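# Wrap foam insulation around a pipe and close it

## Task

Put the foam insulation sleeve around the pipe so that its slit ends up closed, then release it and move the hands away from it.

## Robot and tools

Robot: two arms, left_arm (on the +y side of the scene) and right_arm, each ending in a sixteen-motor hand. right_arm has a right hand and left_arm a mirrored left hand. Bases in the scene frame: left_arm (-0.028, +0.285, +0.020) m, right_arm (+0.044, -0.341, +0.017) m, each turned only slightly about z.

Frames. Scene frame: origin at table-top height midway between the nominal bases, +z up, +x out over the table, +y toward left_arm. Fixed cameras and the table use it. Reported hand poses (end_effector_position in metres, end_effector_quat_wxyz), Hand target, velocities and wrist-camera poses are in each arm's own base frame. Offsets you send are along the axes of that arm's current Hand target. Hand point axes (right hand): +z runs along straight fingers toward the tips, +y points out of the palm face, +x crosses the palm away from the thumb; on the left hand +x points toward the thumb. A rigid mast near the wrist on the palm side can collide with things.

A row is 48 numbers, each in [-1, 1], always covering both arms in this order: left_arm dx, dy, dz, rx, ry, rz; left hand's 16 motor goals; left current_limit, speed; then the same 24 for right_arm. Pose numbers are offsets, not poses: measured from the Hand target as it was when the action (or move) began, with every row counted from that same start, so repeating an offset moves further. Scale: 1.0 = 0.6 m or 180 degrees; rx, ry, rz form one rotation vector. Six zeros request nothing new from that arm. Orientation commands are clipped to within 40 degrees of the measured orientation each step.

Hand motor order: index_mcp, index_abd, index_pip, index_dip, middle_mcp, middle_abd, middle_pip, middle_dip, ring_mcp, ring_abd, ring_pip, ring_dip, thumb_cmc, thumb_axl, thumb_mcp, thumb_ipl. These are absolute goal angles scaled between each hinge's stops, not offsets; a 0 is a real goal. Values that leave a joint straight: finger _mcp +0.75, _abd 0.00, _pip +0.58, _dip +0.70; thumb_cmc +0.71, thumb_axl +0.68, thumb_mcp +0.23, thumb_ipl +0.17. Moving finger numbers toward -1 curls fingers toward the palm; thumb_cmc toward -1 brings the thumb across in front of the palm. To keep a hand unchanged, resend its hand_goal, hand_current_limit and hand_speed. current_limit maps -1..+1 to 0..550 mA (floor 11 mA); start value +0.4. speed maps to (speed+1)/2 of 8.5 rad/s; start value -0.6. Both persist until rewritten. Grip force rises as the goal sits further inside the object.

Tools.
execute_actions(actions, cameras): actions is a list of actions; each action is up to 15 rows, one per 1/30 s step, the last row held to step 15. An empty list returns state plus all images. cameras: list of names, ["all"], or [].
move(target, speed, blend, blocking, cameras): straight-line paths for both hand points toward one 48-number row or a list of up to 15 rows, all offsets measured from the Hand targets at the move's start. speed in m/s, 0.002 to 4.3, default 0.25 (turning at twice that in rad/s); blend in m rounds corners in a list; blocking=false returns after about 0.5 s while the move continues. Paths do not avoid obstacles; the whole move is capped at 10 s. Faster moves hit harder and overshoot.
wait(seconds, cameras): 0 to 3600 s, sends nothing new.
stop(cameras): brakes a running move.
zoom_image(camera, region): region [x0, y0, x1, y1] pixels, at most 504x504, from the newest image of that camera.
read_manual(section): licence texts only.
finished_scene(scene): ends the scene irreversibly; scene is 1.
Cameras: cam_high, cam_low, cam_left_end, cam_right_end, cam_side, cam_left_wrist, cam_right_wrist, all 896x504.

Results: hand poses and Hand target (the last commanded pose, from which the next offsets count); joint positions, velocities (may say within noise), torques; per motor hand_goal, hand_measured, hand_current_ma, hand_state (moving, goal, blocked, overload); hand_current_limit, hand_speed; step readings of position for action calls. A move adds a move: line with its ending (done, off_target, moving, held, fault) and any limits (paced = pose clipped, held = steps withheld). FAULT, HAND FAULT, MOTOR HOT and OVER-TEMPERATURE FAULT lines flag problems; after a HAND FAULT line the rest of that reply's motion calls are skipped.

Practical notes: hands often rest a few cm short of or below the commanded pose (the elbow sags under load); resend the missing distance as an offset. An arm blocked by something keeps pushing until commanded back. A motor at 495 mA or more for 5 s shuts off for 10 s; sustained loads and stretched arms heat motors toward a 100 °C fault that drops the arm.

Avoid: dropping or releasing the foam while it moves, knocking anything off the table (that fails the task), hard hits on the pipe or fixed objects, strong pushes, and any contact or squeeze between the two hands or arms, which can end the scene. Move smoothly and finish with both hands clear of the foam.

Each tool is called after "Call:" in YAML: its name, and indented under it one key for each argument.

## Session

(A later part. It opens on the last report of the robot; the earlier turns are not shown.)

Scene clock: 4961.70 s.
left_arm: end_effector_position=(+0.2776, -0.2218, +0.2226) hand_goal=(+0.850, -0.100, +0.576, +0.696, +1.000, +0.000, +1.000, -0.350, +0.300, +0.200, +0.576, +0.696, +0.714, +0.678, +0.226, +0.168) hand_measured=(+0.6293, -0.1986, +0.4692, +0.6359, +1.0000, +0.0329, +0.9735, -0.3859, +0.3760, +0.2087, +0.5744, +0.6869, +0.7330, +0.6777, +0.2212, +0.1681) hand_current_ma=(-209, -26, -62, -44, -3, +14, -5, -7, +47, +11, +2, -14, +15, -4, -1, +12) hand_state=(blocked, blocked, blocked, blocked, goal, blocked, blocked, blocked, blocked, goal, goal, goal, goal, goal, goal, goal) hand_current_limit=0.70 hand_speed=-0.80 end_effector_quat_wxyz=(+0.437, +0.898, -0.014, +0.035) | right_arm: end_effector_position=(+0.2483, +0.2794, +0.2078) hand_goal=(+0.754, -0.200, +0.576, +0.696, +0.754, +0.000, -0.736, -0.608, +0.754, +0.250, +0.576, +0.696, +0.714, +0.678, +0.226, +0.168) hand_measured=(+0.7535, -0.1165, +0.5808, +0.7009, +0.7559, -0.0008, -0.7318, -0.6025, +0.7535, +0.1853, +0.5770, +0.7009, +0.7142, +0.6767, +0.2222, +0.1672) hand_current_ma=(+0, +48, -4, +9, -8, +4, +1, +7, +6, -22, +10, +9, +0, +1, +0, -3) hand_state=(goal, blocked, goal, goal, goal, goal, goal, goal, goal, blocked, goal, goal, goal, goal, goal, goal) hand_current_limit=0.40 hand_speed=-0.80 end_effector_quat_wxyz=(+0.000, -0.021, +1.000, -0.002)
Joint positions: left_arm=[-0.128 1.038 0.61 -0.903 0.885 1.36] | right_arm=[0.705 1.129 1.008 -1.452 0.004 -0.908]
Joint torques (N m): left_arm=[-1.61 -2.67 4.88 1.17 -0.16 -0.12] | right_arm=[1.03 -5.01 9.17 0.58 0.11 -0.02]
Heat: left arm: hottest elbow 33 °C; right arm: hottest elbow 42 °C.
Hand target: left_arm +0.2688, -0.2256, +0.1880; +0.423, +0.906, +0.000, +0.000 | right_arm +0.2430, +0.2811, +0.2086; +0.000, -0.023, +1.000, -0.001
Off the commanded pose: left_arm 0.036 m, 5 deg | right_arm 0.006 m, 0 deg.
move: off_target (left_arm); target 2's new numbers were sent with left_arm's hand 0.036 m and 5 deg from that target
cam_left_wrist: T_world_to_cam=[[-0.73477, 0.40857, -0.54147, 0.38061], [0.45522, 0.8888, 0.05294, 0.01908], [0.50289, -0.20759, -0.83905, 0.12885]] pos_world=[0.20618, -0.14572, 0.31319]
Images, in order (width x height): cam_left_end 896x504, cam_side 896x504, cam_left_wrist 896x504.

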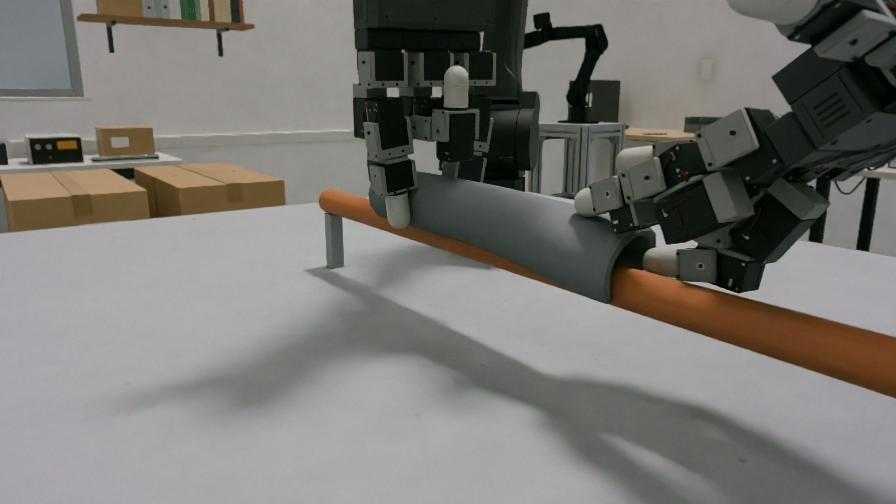

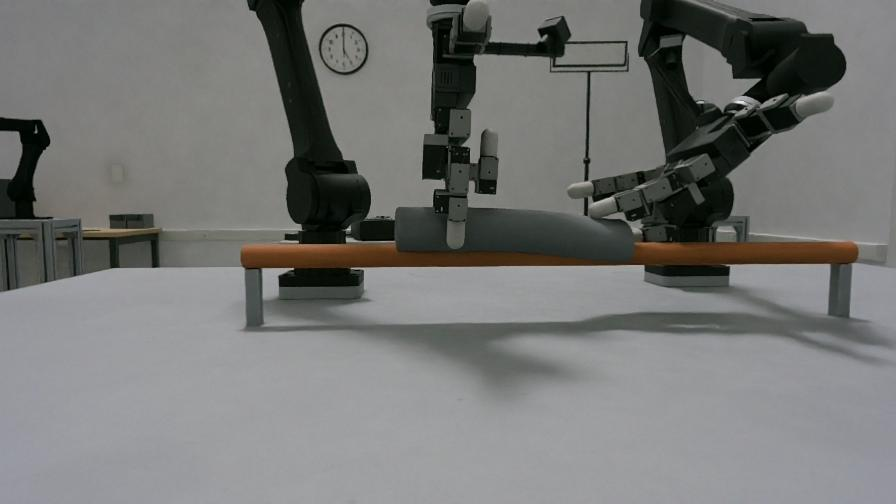

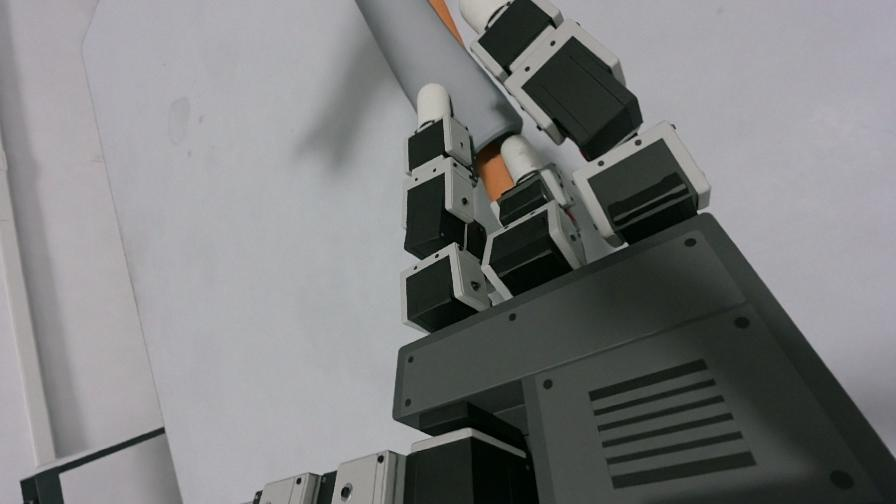

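Call:
move:
  target:
    - [-0.005,0.0115,-0.0095,0,0,0,0.85,-0.1,0.576,0.696,1,0,1,-0.35,0.3,0.2,0.576,0.696,0.714,0.678,0.226,0.168,0.7,-0.8,0,0,0,0,0,0,0.754,-0.2,0.576,0.696,0.754,0,-0.737,-0.609,0.754,0.25,0.576,0.696,0.714,0.678,0.226,0.168,0.4,-0.8]
    - [-0.025,0.0115,-0.0095,0,0,0,0.85,-0.05,0.576,0.696,1,0,1,-0.35,0.3,0.2,0.576,0.696,0.714,0.678,0.226,0.168,0.7,-0.8,0,0,0,0,0,0,0.754,-0.2,0.576,0.696,0.754,0,-0.737,-0.609,0.754,0.25,0.576,0.696,0.714,0.678,0.226,0.168,0.4,-0.8]
    - [-0.025,-0.0038,0.0032,0,0,0,0.85,-0.05,0.576,0.696,1,0,1,-0.35,0.3,0.2,0.576,0.696,0.714,0.678,0.226,0.168,0.7,-0.8,0,0,0,0,0,0,0.754,-0.2,0.576,0.696,0.754,0,-0.737,-0.609,0.754,0.25,0.576,0.696,0.714,0.678,0.226,0.168,0.4,-0.8]
  speed: 0.03
  cameras: ["cam_left_end","cam_left_wrist","cam_side"]

Call:
zoom_image:
  camera: "cam_left_wrist"
  region: [450, 60, 570, 200]

Call:
zoom_image:
  camera: "cam_left_end"
  region: [590, 200, 680, 310]

Scene clock: 4972.10 s.
left_arm: end_effector_position=(+0.2611, -0.2228, +0.2084) hand_goal=(+0.850, -0.050, +0.576, +0.696, +1.000, +0.000, +1.000, -0.350, +0.300, +0.200, +0.576, +0.696, +0.714, +0.678, +0.226, +0.168) hand_measured=(+0.6256, -0.1326, +0.4256, +0.6117, +0.9995, +0.0139, +0.9735, -0.3566, +0.3760, +0.2087, +0.5744, +0.6869, +0.7330, +0.6777, +0.2212, +0.1681) hand_current_ma=(-210, -17, -108, -62, -5, +12, +0, +3, +44, +8, +0, -9, +7, -3, +7, +3) hand_state=(blocked, blocked, blocked, blocked, goal, goal, blocked, goal, blocked, goal, goal, goal, goal, goal, goal, goal) hand_current_limit=0.70 hand_speed=-0.80 end_effector_quat_wxyz=(+0.433, +0.901, -0.011, +0.028) | right_arm: end_effector_position=(+0.2482, +0.2793, +0.2081) hand_goal=(+0.754, -0.200, +0.576, +0.696, +0.754, +0.000, -0.736, -0.608, +0.754, +0.250, +0.576, +0.696, +0.714, +0.678, +0.226, +0.168) hand_measured=(+0.7547, -0.1180, +0.5808, +0.7022, +0.7559, -0.0008, -0.7331, -0.6025, +0.7619, +0.1853, +0.5808, +0.7009, +0.7154, +0.6767, +0.2212, +0.1672) hand_current_ma=(+5, +50, +0, +9, -10, +6, +3, +10, +10, -26, +13, +12, +2, -4, +1, -5) hand_state=(goal, blocked, goal, goal, goal, goal, goal, goal, goal, blocked, goal, goal, goal, goal, goal, goal) hand_current_limit=0.40 hand_speed=-0.80 end_effector_quat_wxyz=(+0.001, -0.021, +1.000, -0.002)
Joint positions: left_arm=[-0.143 1.005 0.556 -0.884 0.875 1.342] | right_arm=[0.705 1.128 1.008 -1.452 0.004 -0.908]
Joint torques (N m): left_arm=[-1.44 -2.73 5.98 0.8 0.21 -0.13] | right_arm=[0.97 -4.95 9.2 0.55 0.11 -0.02]
Heat: left arm: hottest elbow 33 °C; right arm: hottest elbow 42 °C.
Hand target: left_arm +0.2537, -0.2256, +0.1850; +0.423, +0.906, +0.000, +0.000 | right_arm +0.2430, +0.2811, +0.2086; +0.000, -0.023, +1.000, -0.001
Off the commanded pose: left_arm 0.025 m, 4 deg | right_arm 0.006 m, 0 deg.
move: off_target (left_arm); target 2's new numbers were sent with left_arm's hand 0.022 m and 4 deg from that target
cam_left_wrist: T_world_to_cam=[[-0.74235, 0.41444, -0.52645, 0.36137], [0.4568, 0.88788, 0.05483, 0.02729], [0.49015, -0.19977, -0.84844, 0.13206]] pos_world=[0.19107, -0.14761, 0.30079]
Images, in order (width x height): cam_left_end 896x504, cam_side 896x504, cam_left_wrist 896x504.

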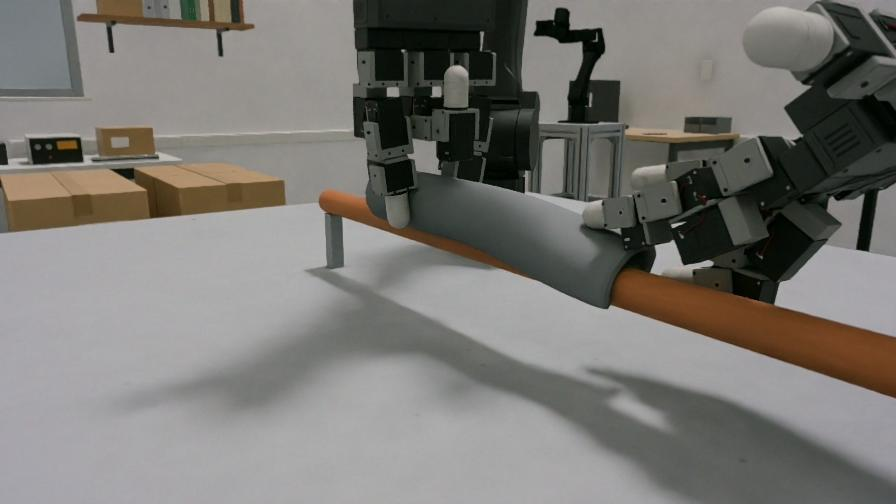

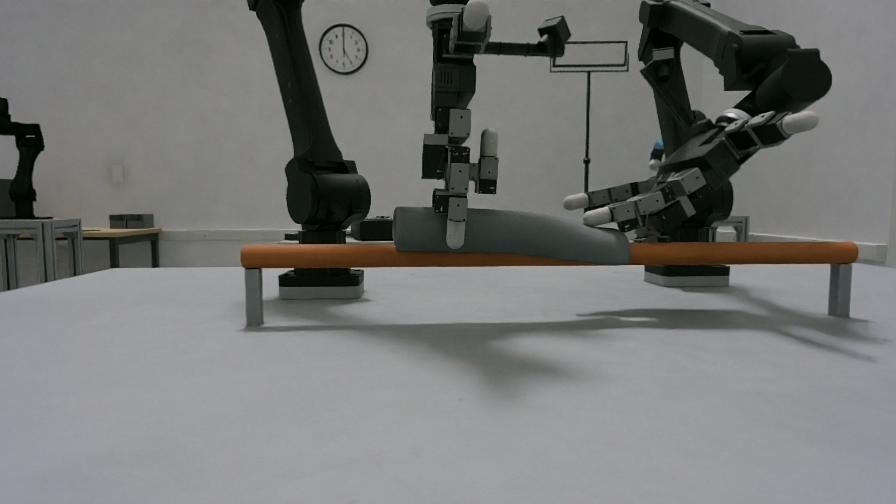

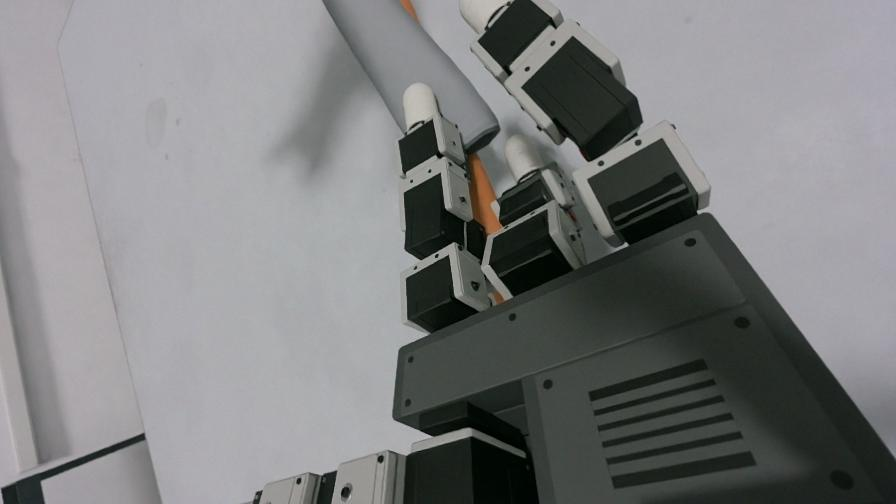

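Scaled by 3.600 from the camera's image (finer frame: 1280x720).

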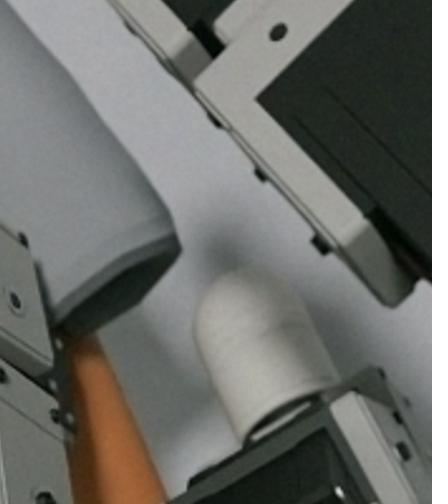

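Scaled by 4.582 from the camera's image (finer frame: 1280x720).

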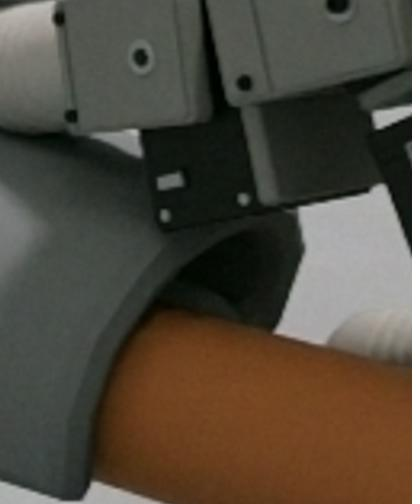

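Call:
zoom_image:
  camera: "cam_left_wrist"
  region: [450, 90, 530, 180]

Call:
zoom_image:
  camera: "cam_left_end"
  region: [600, 230, 670, 310]

Scaled by 5.600 from the camera's image (finer frame: 1280x720).

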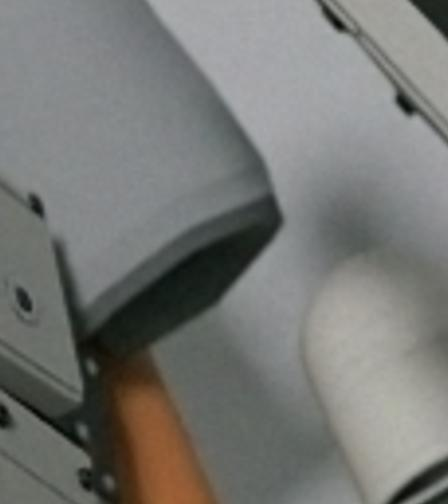

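Scaled by 6.300 from the camera's image (finer frame: 1280x720).

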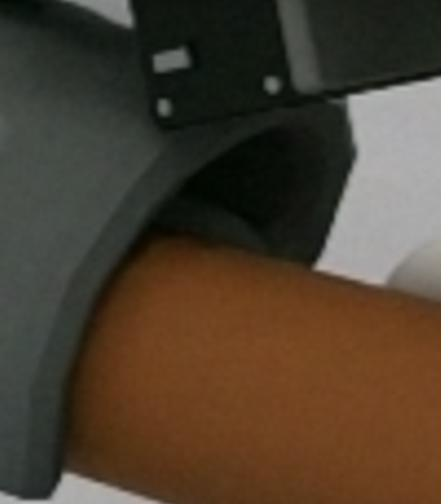

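Call:
move:
  target:
    - [-0.002,0,0,0,0,0,0.85,-0.05,0.576,0.696,0.3,0,1,-0.35,0.3,0,0.576,0.696,0.714,0.678,0.226,0.168,0.7,-0.8,0,0,0,0,0,0,0.754,-0.2,0.576,0.696,0.754,0,-0.737,-0.609,0.754,0.25,0.576,0.696,0.714,0.678,0.226,0.168,0.4,-0.8]
    - [0,0,0,0,0,0,0.85,-0.0,0.576,0.696,0.3,0.12,0.576,0.696,0.3,0,0.576,0.696,0.714,0.678,0.226,0.168,0.7,-0.8,0,0,0,0,0,0,0.754,-0.2,0.576,0.696,0.754,0,-0.737,-0.609,0.754,0.25,0.576,0.696,0.714,0.678,0.226,0.168,0.4,-0.8]
  speed: 0.03
  cameras: ["cam_left_end","cam_left_wrist","cam_side"]

Call:
zoom_image:
  camera: "cam_left_wrist"
  region: [400, 40, 570, 200]

Call:
zoom_image:
  camera: "cam_left_end"
  region: [590, 200, 680, 310]

Scene clock: 5006.40 s.
left_arm: end_effector_position=(+0.2582, -0.2224, +0.2021) hand_goal=(+0.850, +0.000, +0.576, +0.696, +0.300, +0.120, +0.576, +0.696, +0.300, +0.000, +0.576, +0.696, +0.714, +0.678, +0.226, +0.168) hand_measured=(+0.5774, +0.0080, +0.3999, +0.5875, +0.3374, +0.1076, +0.6001, +0.6907, +0.3760, +0.0109, +0.5744, +0.6869, +0.7330, +0.6777, +0.2203, +0.1672) hand_current_ma=(-279, +5, -128, -80, +10, +8, +20, +8, +47, +14, -2, -10, +12, -3, +1, +7) hand_state=(blocked, goal, blocked, blocked, blocked, goal, blocked, goal, blocked, goal, goal, goal, goal, goal, goal, goal) hand_current_limit=0.70 hand_speed=-0.80 end_effector_quat_wxyz=(+0.429, +0.903, -0.009, +0.023) | right_arm: end_effector_position=(+0.2485, +0.2790, +0.2080) hand_goal=(+0.754, -0.200, +0.576, +0.696, +0.754, +0.000, -0.736, -0.608, +0.754, +0.250, +0.576, +0.696, +0.714, +0.678, +0.226, +0.168) hand_measured=(+0.7716, -0.1180, +0.5859, +0.7009, +0.7571, -0.0008, -0.7318, -0.6025, +0.7679, +0.1853, +0.5847, +0.7009, +0.7154, +0.6767, +0.2212, +0.1672) hand_current_ma=(+9, +51, -1, +11, -9, +5, +1, +10, +13, -23, +15, +13, +2, +2, +5, -4) hand_state=(goal, blocked, goal, goal, goal, goal, goal, goal, goal, blocked, goal, goal, goal, goal, goal, goal) hand_current_limit=0.40 hand_speed=-0.80 end_effector_quat_wxyz=(+0.002, -0.021, +1.000, -0.003)
Joint positions: left_arm=[-0.144 1.005 0.544 -0.882 0.867 1.34] | right_arm=[0.705 1.128 1.008 -1.452 0.006 -0.908]
Joint torques (N m): left_arm=[-1.03 -2.61 6.82 0.79 0.56 -0.11] | right_arm=[0.91 -5.01 9.18 0.55 0.04 -0.02]
Heat: left arm: hottest elbow 34 °C; right arm: hottest elbow 42 °C.
Hand target: left_arm +0.2538, -0.2256, +0.1850; +0.423, +0.906, +0.000, +0.000 | right_arm +0.2430, +0.2810, +0.2085; +0.000, -0.023, +1.000, -0.001
Off the commanded pose: left_arm 0.018 m, 3 deg | right_arm 0.006 m, 0 deg.
move: off_target (left_arm); target 2's new numbers were sent with left_arm's hand 0.018 m and 3 deg from that target
cam_left_wrist: T_world_to_cam=[[-0.74856, 0.41771, -0.51496, 0.35573], [0.45591, 0.88815, 0.05771, 0.02831], [0.48146, -0.19158, -0.85527, 0.1338]] pos_world=[0.18896, -0.14811, 0.29599]
Images, in order (width x height): cam_left_end 896x504, cam_side 896x504, cam_left_wrist 896x504.

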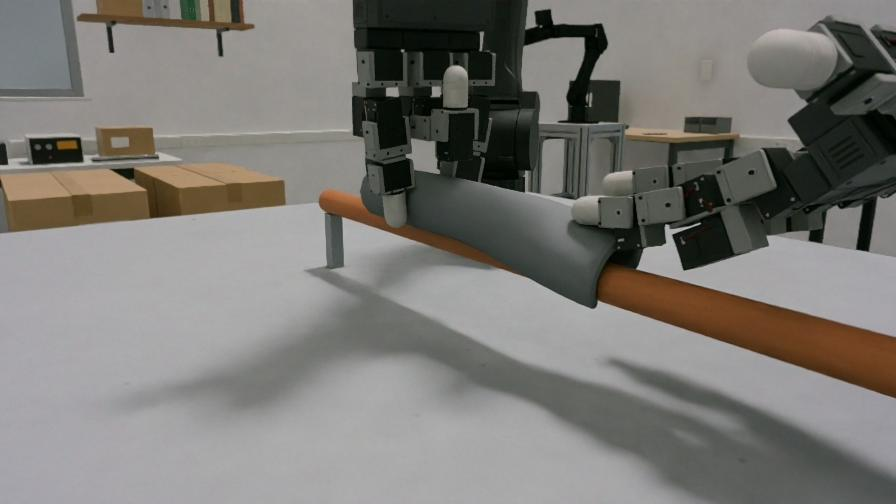

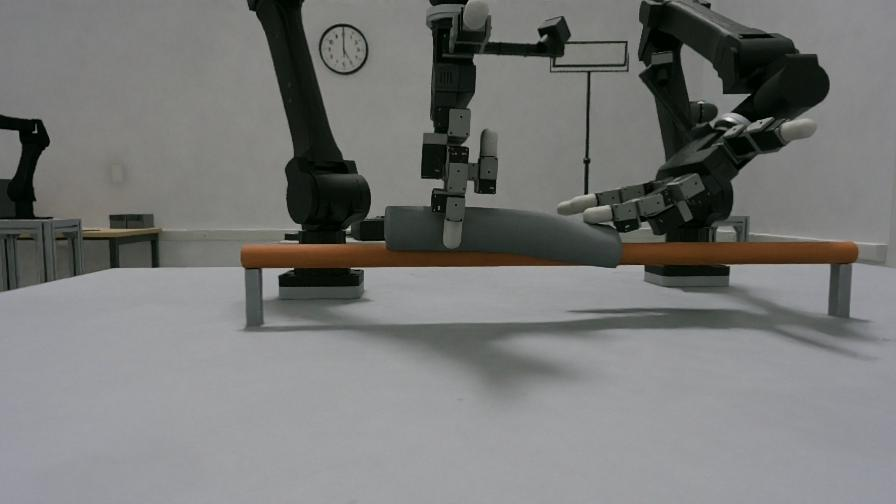

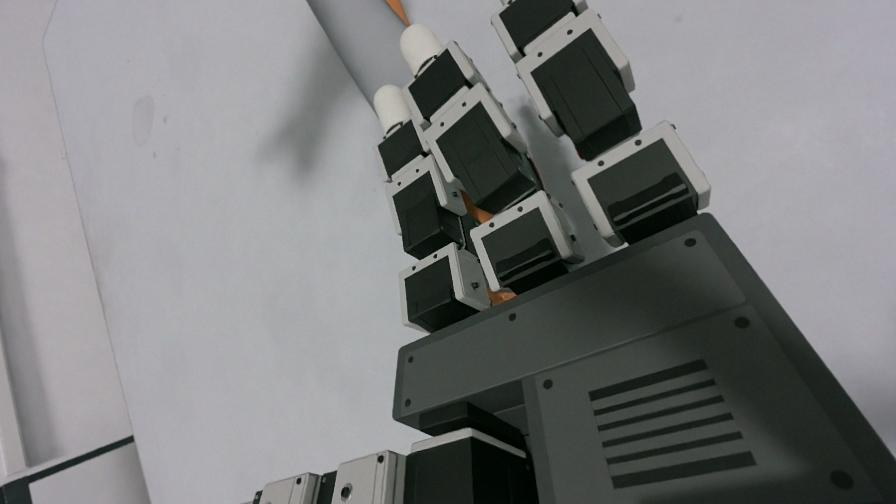

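Scaled by 2.965 from the camera's image (finer frame: 1280x720).

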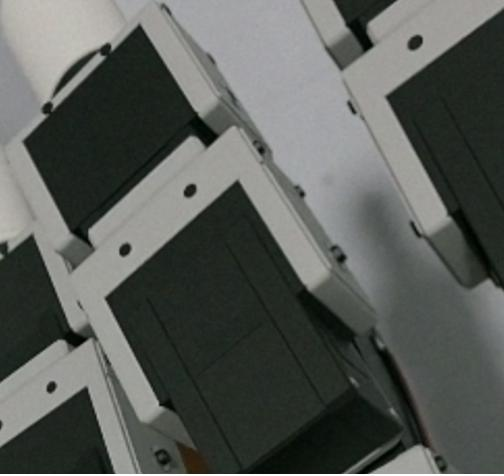

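Scaled by 4.582 from the camera's image (finer frame: 1280x720).

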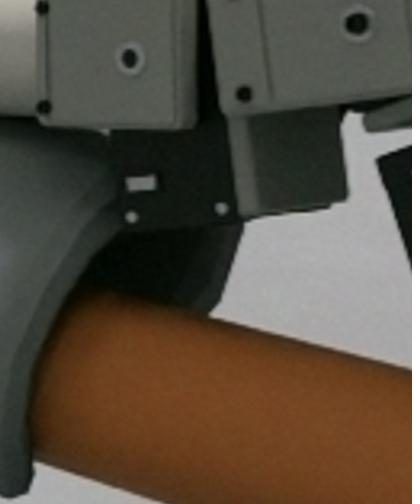

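Call:
move:
  target:
    - [0.0133,0,0,0,0,0,0.85,0.0,0.576,0.696,0.3,0.14,0.576,0.696,0.3,0,0.576,0.696,0.714,0.678,0.226,0.168,0.7,-0.8,0,0,0,0,0,0,0.754,-0.2,0.576,0.696,0.754,0,-0.737,-0.609,0.754,0.25,0.576,0.696,0.714,0.678,0.226,0.168,0.4,-0.8]
    - [0.0133,0.0001,0,0,0,0,0.85,0.0,0.576,0.696,0.85,0.14,0.576,0.696,0.3,0,0.576,0.696,0.714,0.678,0.226,0.168,0.7,-0.8,0,0,0,0,0,0,0.754,-0.2,0.576,0.696,0.754,0,-0.737,-0.609,0.754,0.25,0.576,0.696,0.714,0.678,0.226,0.168,0.4,-0.8]
  speed: 0.03
  cameras: ["cam_left_end","cam_left_wrist","cam_side"]

Call:
zoom_image:
  camera: "cam_left_wrist"
  region: [400, 40, 570, 200]

Call:
zoom_image:
  camera: "cam_left_end"
  region: [590, 200, 680, 310]

Scene clock: 5017.83 s.
left_arm: end_effector_position=(+0.2605, -0.2235, +0.1985) hand_goal=(+0.850, +0.000, +0.576, +0.696, +0.850, +0.140, +0.576, +0.696, +0.300, +0.000, +0.576, +0.696, +0.714, +0.678, +0.226, +0.168) hand_measured=(+0.6039, +0.0080, +0.3999, +0.5875, +0.6389, +0.0505, +0.4859, +0.6448, +0.3760, +0.0109, +0.5744, +0.6881, +0.7330, +0.6767, +0.2203, +0.1681) hand_current_ma=(-244, +12, -129, -83, -204, -28, -57, -16, +50, +11, +3, -15, +10, -3, +5, +11) hand_state=(blocked, goal, blocked, blocked, blocked, blocked, blocked, blocked, blocked, goal, goal, goal, goal, goal, goal, goal) hand_current_limit=0.70 hand_speed=-0.80 end_effector_quat_wxyz=(+0.435, +0.900, -0.006, +0.015) | right_arm: end_effector_position=(+0.2485, +0.2789, +0.2082) hand_goal=(+0.754, -0.200, +0.576, +0.696, +0.754, +0.000, -0.736, -0.608, +0.754, +0.250, +0.576, +0.696, +0.714, +0.678, +0.226, +0.168) hand_measured=(+0.7691, -0.1165, +0.5859, +0.7022, +0.7559, -0.0008, -0.7331, -0.6038, +0.7679, +0.1853, +0.5847, +0.7009, +0.7129, +0.6777, +0.2222, +0.1681) hand_current_ma=(+8, +47, -2, +8, -11, +4, +3, +10, +12, -26, +15, +11, +2, -5, +4, -5) hand_state=(goal, blocked, goal, goal, goal, goal, goal, goal, goal, blocked, goal, goal, goal, goal, goal, goal) hand_current_limit=0.40 hand_speed=-0.80 end_effector_quat_wxyz=(+0.002, -0.021, +1.000, -0.003)
Joint positions: left_arm=[-0.144 1.031 0.544 -0.871 0.881 1.34] | right_arm=[0.705 1.127 1.008 -1.452 0.006 -0.908]
Joint torques (N m): left_arm=[-0.79 -2.55 8.09 0.65 0.02 -0.05] | right_arm=[0.97 -4.78 9.16 0.58 0.04 -0.01]
Heat: left arm: hottest elbow 34 °C; right arm: hottest elbow 42 °C.
Hand target: left_arm +0.2617, -0.2256, +0.1850; +0.423, +0.906, +0.000, +0.000 | right_arm +0.2430, +0.2810, +0.2085; +0.000, -0.023, +1.000, -0.001
Off the commanded pose: left_arm 0.014 m, 2 deg | right_arm 0.006 m, 0 deg.
move: off_target (left_arm); target 2's new numbers were sent with left_arm's hand 0.012 m and 2 deg from that target
cam_left_wrist: T_world_to_cam=[[-0.75599, 0.41411, -0.50694, 0.35559], [0.45958, 0.88726, 0.03943, 0.03094], [0.46612, -0.20317, -0.86108, 0.13187]] pos_world=[0.19314, -0.14792, 0.29259]
Images, in order (width x height): cam_left_end 896x504, cam_side 896x504, cam_left_wrist 896x504.

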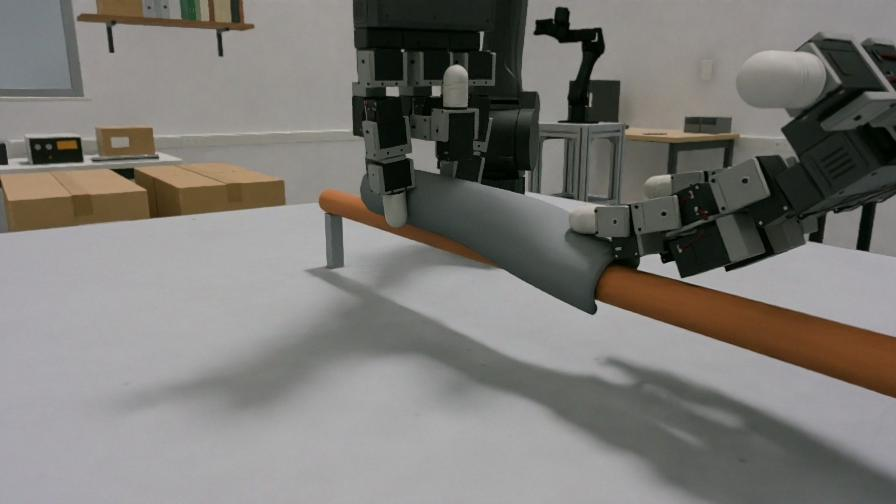

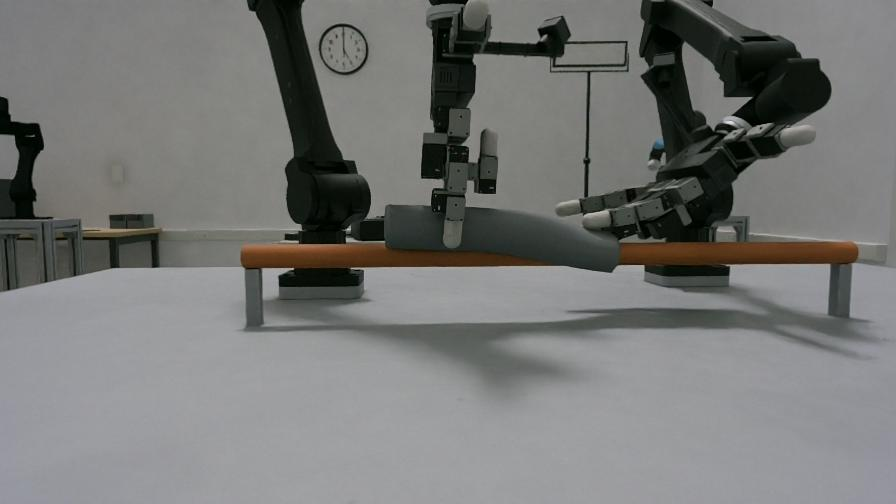

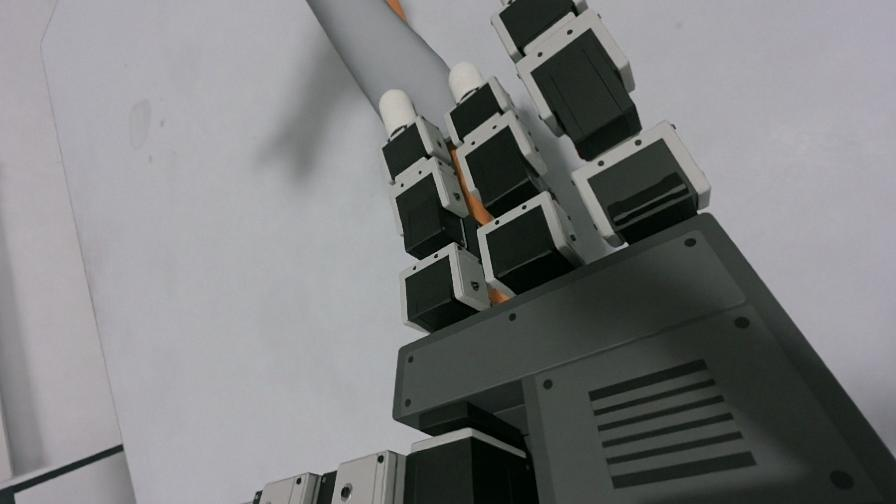

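Scaled by 2.965 from the camera's image (finer frame: 1280x720).

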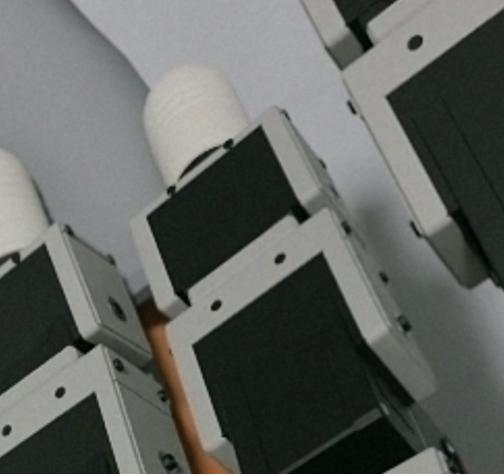

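Scaled by 4.582 from the camera's image (finer frame: 1280x720).

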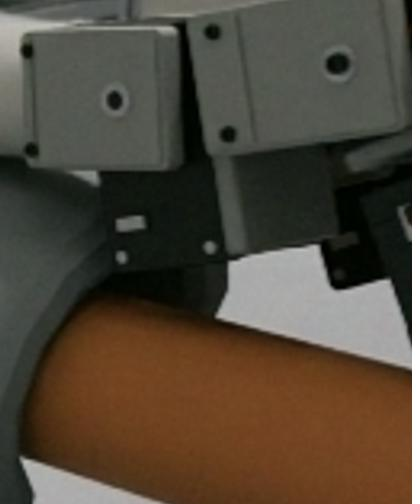

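Call:
move:
  target: [0,0.0001,0,0,0,0,0.6,0.0,0.576,0.696,0.6,0.14,0.576,0.696,0.3,0,0.576,0.696,0.714,0.678,0.226,0.168,0.7,-0.8,0,0,0,0,0,0,0.754,-0.2,0.576,0.696,0.754,0,-0.737,-0.609,0.754,0.25,0.576,0.696,0.714,0.678,0.226,0.168,0.4,-0.8]
  speed: 0.03
  cameras: ["cam_left_end","cam_left_wrist","cam_side"]

Call:
zoom_image:
  camera: "cam_left_wrist"
  region: [400, 40, 570, 200]

Call:
zoom_image:
  camera: "cam_left_end"
  region: [590, 200, 680, 310]

Scene clock: 5029.00 s.
left_arm: end_effector_position=(+0.2610, -0.2231, +0.1963) hand_goal=(+0.600, +0.000, +0.576, +0.696, +0.600, +0.140, +0.576, +0.696, +0.300, +0.000, +0.576, +0.696, +0.714, +0.678, +0.226, +0.168) hand_measured=(+0.5231, +0.0256, +0.4345, +0.6028, +0.5786, +0.0520, +0.5013, +0.6474, +0.3760, +0.0109, +0.5744, +0.6869, +0.7343, +0.6767, +0.2212, +0.1681) hand_current_ma=(-45, +12, -97, -67, -19, -29, -38, -18, +45, +6, +3, -7, +15, +3, +8, +6) hand_state=(blocked, blocked, blocked, blocked, blocked, blocked, blocked, blocked, blocked, goal, goal, goal, goal, goal, goal, goal) hand_current_limit=0.70 hand_speed=-0.80 end_effector_quat_wxyz=(+0.431, +0.902, -0.005, +0.015) | right_arm: end_effector_position=(+0.2485, +0.2789, +0.2082) hand_goal=(+0.754, -0.200, +0.576, +0.696, +0.754, +0.000, -0.736, -0.608, +0.754, +0.250, +0.576, +0.696, +0.714, +0.678, +0.226, +0.168) hand_measured=(+0.7716, -0.1180, +0.5872, +0.7022, +0.7559, -0.0008, -0.7331, -0.6025, +0.7679, +0.1853, +0.5847, +0.7022, +0.7142, +0.6767, +0.2222, +0.1672) hand_current_ma=(+11, +51, -4, +7, -9, +7, +4, +9, +17, -24, +16, +10, +1, -2, +2, -2) hand_state=(goal, blocked, goal, goal, goal, goal, goal, goal, goal, blocked, goal, goal, goal, goal, goal, goal) hand_current_limit=0.40 hand_speed=-0.80 end_effector_quat_wxyz=(+0.002, -0.021, +1.000, -0.003)
Joint positions: left_arm=[-0.144 1.034 0.544 -0.871 0.873 1.34] | right_arm=[0.705 1.127 1.008 -1.452 0.006 -0.908]
Joint torques (N m): left_arm=[-0.79 -2.67 8.13 0.66 0.34 -0.05] | right_arm=[1.08 -4.89 9.18 0.58 0.05 -0.01]
Heat: left arm: hottest elbow 35 °C; right arm: hottest elbow 42 °C.
Hand target: left_arm +0.2617, -0.2257, +0.1850; +0.423, +0.906, +0.000, +0.000 | right_arm +0.2430, +0.2810, +0.2085; +0.000, -0.023, +1.000, -0.001
Off the commanded pose: left_arm 0.012 m, 2 deg | right_arm 0.006 m, 0 deg.
move: off_target (left_arm)
cam_left_wrist: T_world_to_cam=[[-0.75759, 0.41702, -0.50214, 0.35484], [0.45824, 0.88765, 0.04584, 0.02962], [0.46484, -0.19537, -0.86357, 0.13232]] pos_world=[0.19374, -0.14841, 0.29109]
Images, in order (width x height): cam_left_end 896x504, cam_side 896x504, cam_left_wrist 896x504.

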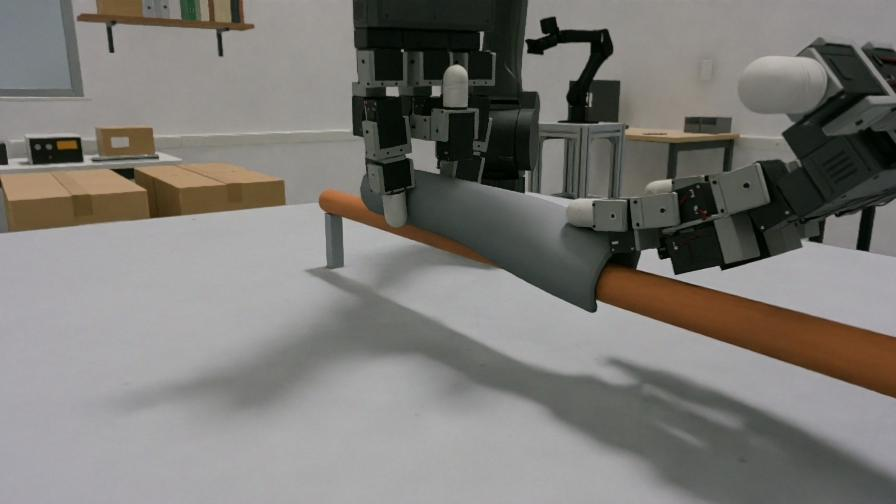

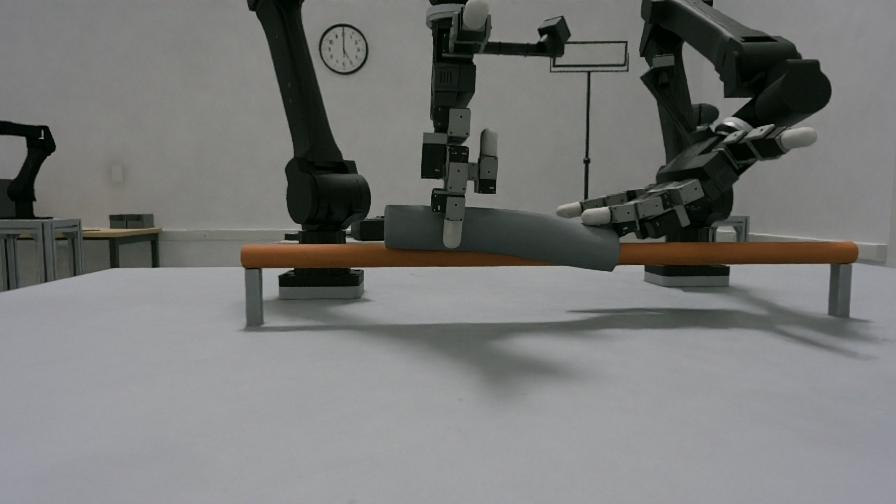

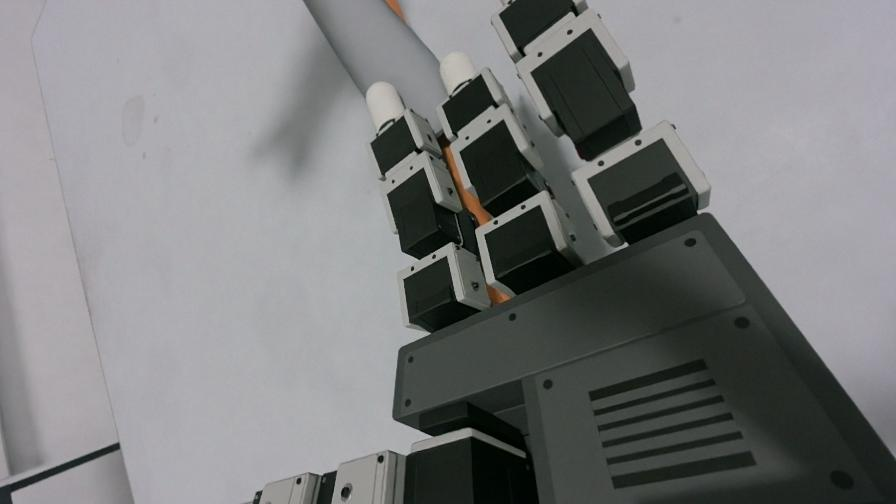

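Scaled by 2.965 from the camera's image (finer frame: 1280x720).

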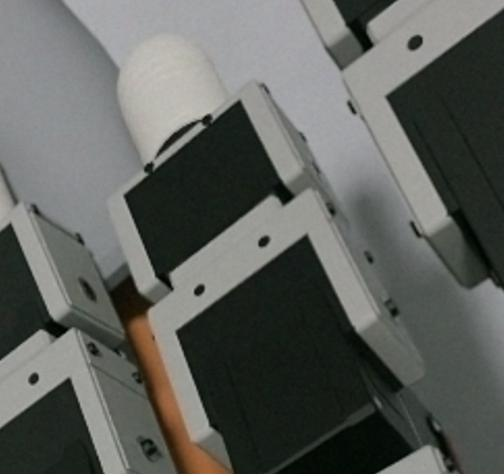

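Scaled by 4.582 from the camera's image (finer frame: 1280x720).

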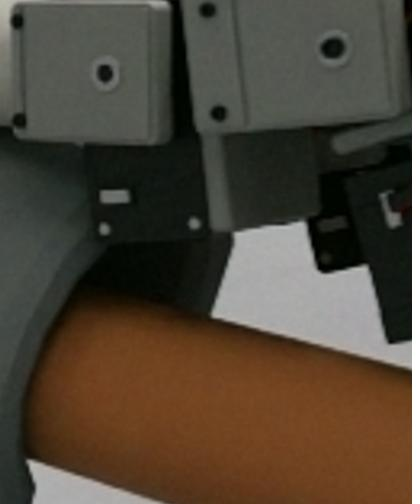

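Call:
zoom_image:
  camera: "cam_side"
  region: [370, 180, 670, 300]

Scaled by 1.680 from the camera's image (finer frame: 1280x720).

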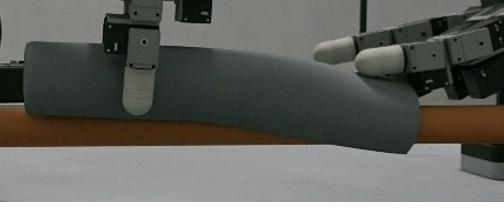

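Call:
move:
  target: [0,0.0001,0,0,0,0,0.4,0.0,0.576,0.696,0.4,0.14,0.576,0.696,0.3,0,0.576,0.696,0.714,0.678,0.226,0.168,0.7,-0.85,0,0,0,0,0,0,0.754,-0.2,0.576,0.696,0.754,0,-0.737,-0.609,0.754,0.25,0.576,0.696,0.714,0.678,0.226,0.168,0.4,-0.8]
  speed: 0.03
  cameras: ["cam_left_end","cam_left_wrist","cam_side"]

Call:
zoom_image:
  camera: "cam_side"
  region: [370, 180, 670, 300]

Call:
zoom_image:
  camera: "cam_left_end"
  region: [560, 180, 680, 310]

Scene clock: 5053.23 s.
left_arm: end_effector_position=(+0.2618, -0.2227, +0.1930) hand_goal=(+0.400, +0.000, +0.576, +0.696, +0.400, +0.140, +0.576, +0.696, +0.300, +0.000, +0.576, +0.696, +0.714, +0.678, +0.226, +0.168) hand_measured=(+0.3760, +0.0461, +0.5115, +0.6397, +0.4520, +0.0754, +0.5731, +0.6907, +0.3760, +0.0109, +0.5744, +0.6881, +0.7343, +0.6767, +0.2212, +0.1681) hand_current_ma=(-3, +22, -25, -34, +21, -10, +9, +1, +50, +7, +1, -15, +12, +0, +5, +11) hand_state=(blocked, blocked, blocked, blocked, blocked, blocked, goal, goal, blocked, goal, goal, goal, goal, goal, goal, goal) hand_current_limit=0.70 hand_speed=-0.85 end_effector_quat_wxyz=(+0.426, +0.905, -0.003, +0.013) | right_arm: end_effector_position=(+0.2485, +0.2789, +0.2082) hand_goal=(+0.754, -0.200, +0.576, +0.696, +0.754, +0.000, -0.736, -0.608, +0.754, +0.250, +0.576, +0.696, +0.714, +0.678, +0.226, +0.168) hand_measured=(+0.7703, -0.1180, +0.5859, +0.7009, +0.7559, -0.0008, -0.7318, -0.6025, +0.7679, +0.1853, +0.5847, +0.7009, +0.7142, +0.6777, +0.2222, +0.1681) hand_current_ma=(+8, +47, -2, +13, -11, +6, +2, +12, +15, -21, +14, +13, +3, -2, +6, -4) hand_state=(goal, blocked, goal, goal, goal, goal, goal, goal, goal, blocked, goal, goal, goal, goal, goal, goal) hand_current_limit=0.40 hand_speed=-0.80 end_effector_quat_wxyz=(+0.002, -0.021, +1.000, -0.003)
Joint positions: left_arm=[-0.144 1.04 0.544 -0.871 0.864 1.34] | right_arm=[0.705 1.127 1.008 -1.452 0.006 -0.908]
Joint torques (N m): left_arm=[-1.03 -3.31 8.09 0.7 0.75 -0.08] | right_arm=[1.03 -4.89 9.2 0.57 0.04 -0.02]
Heat: left arm: hottest elbow 36 °C; right arm: hottest elbow 42 °C.
Hand target: left_arm +0.2617, -0.2257, +0.1851; +0.423, +0.906, +0.000, +0.000 | right_arm +0.2430, +0.2810, +0.2085; +0.000, -0.023, +1.000, -0.001
Off the commanded pose: left_arm 0.008 m, 2 deg | right_arm 0.006 m, 0 deg.
move: done
cam_left_wrist: T_world_to_cam=[[-0.76061, 0.42059, -0.49455, 0.35377], [0.45655, 0.88811, 0.05313, 0.02812], [0.46155, -0.18538, -0.86753, 0.13305]] pos_world=[0.19484, -0.1491, 0.28889]
Images, in order (width x height): cam_left_end 896x504, cam_side 896x504, cam_left_wrist 896x504.

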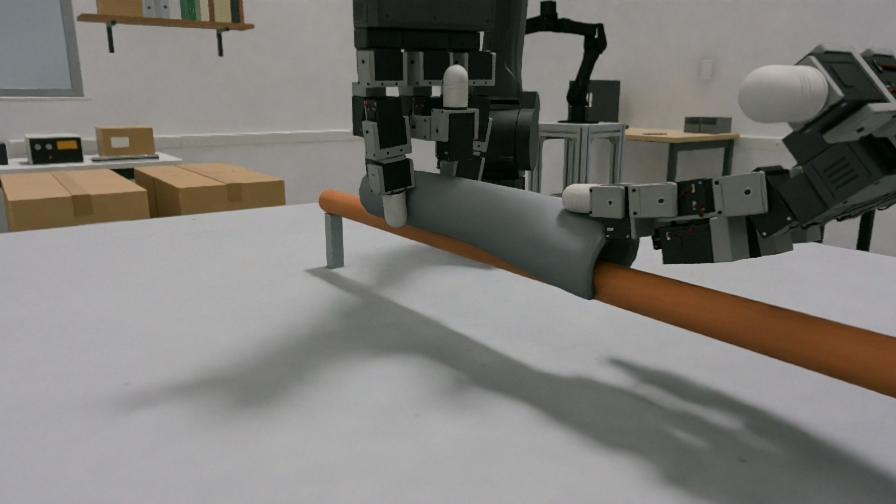

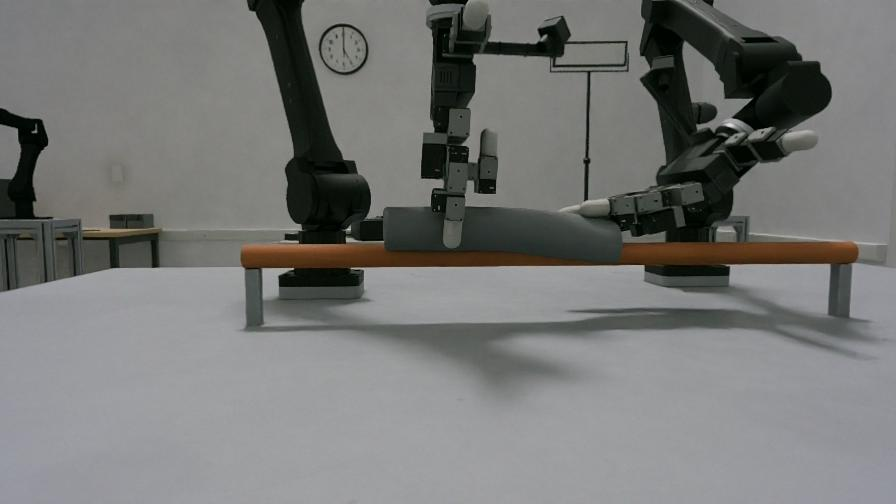

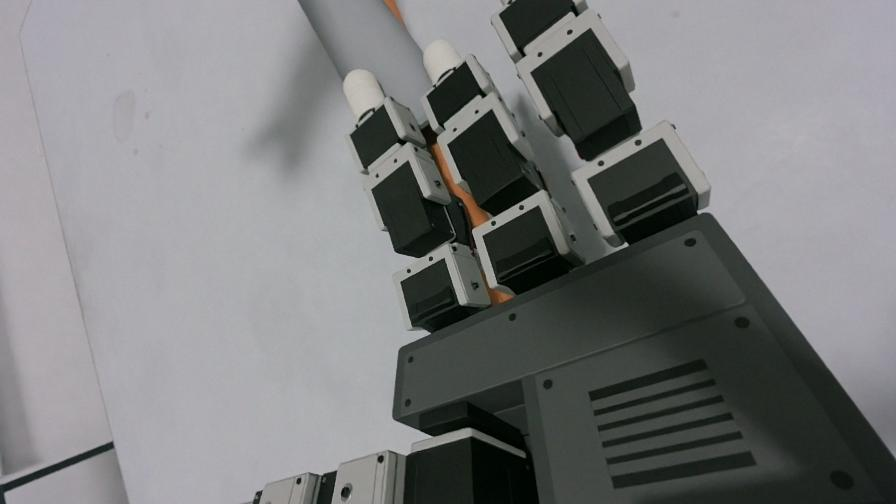

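Scaled by 1.680 from the camera's image (finer frame: 1280x720).

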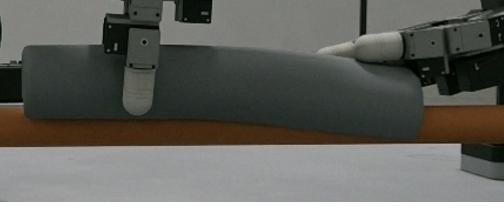

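Scaled by 3.877 from the camera's image (finer frame: 1280x720).

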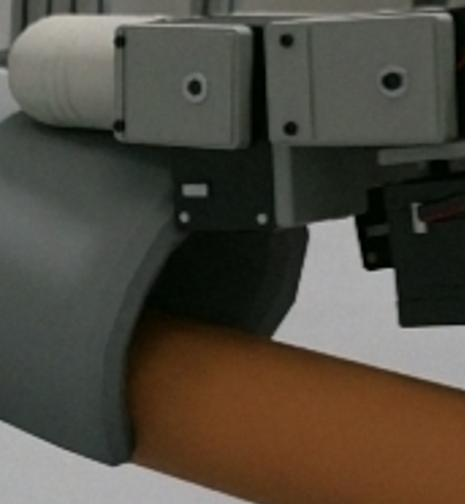

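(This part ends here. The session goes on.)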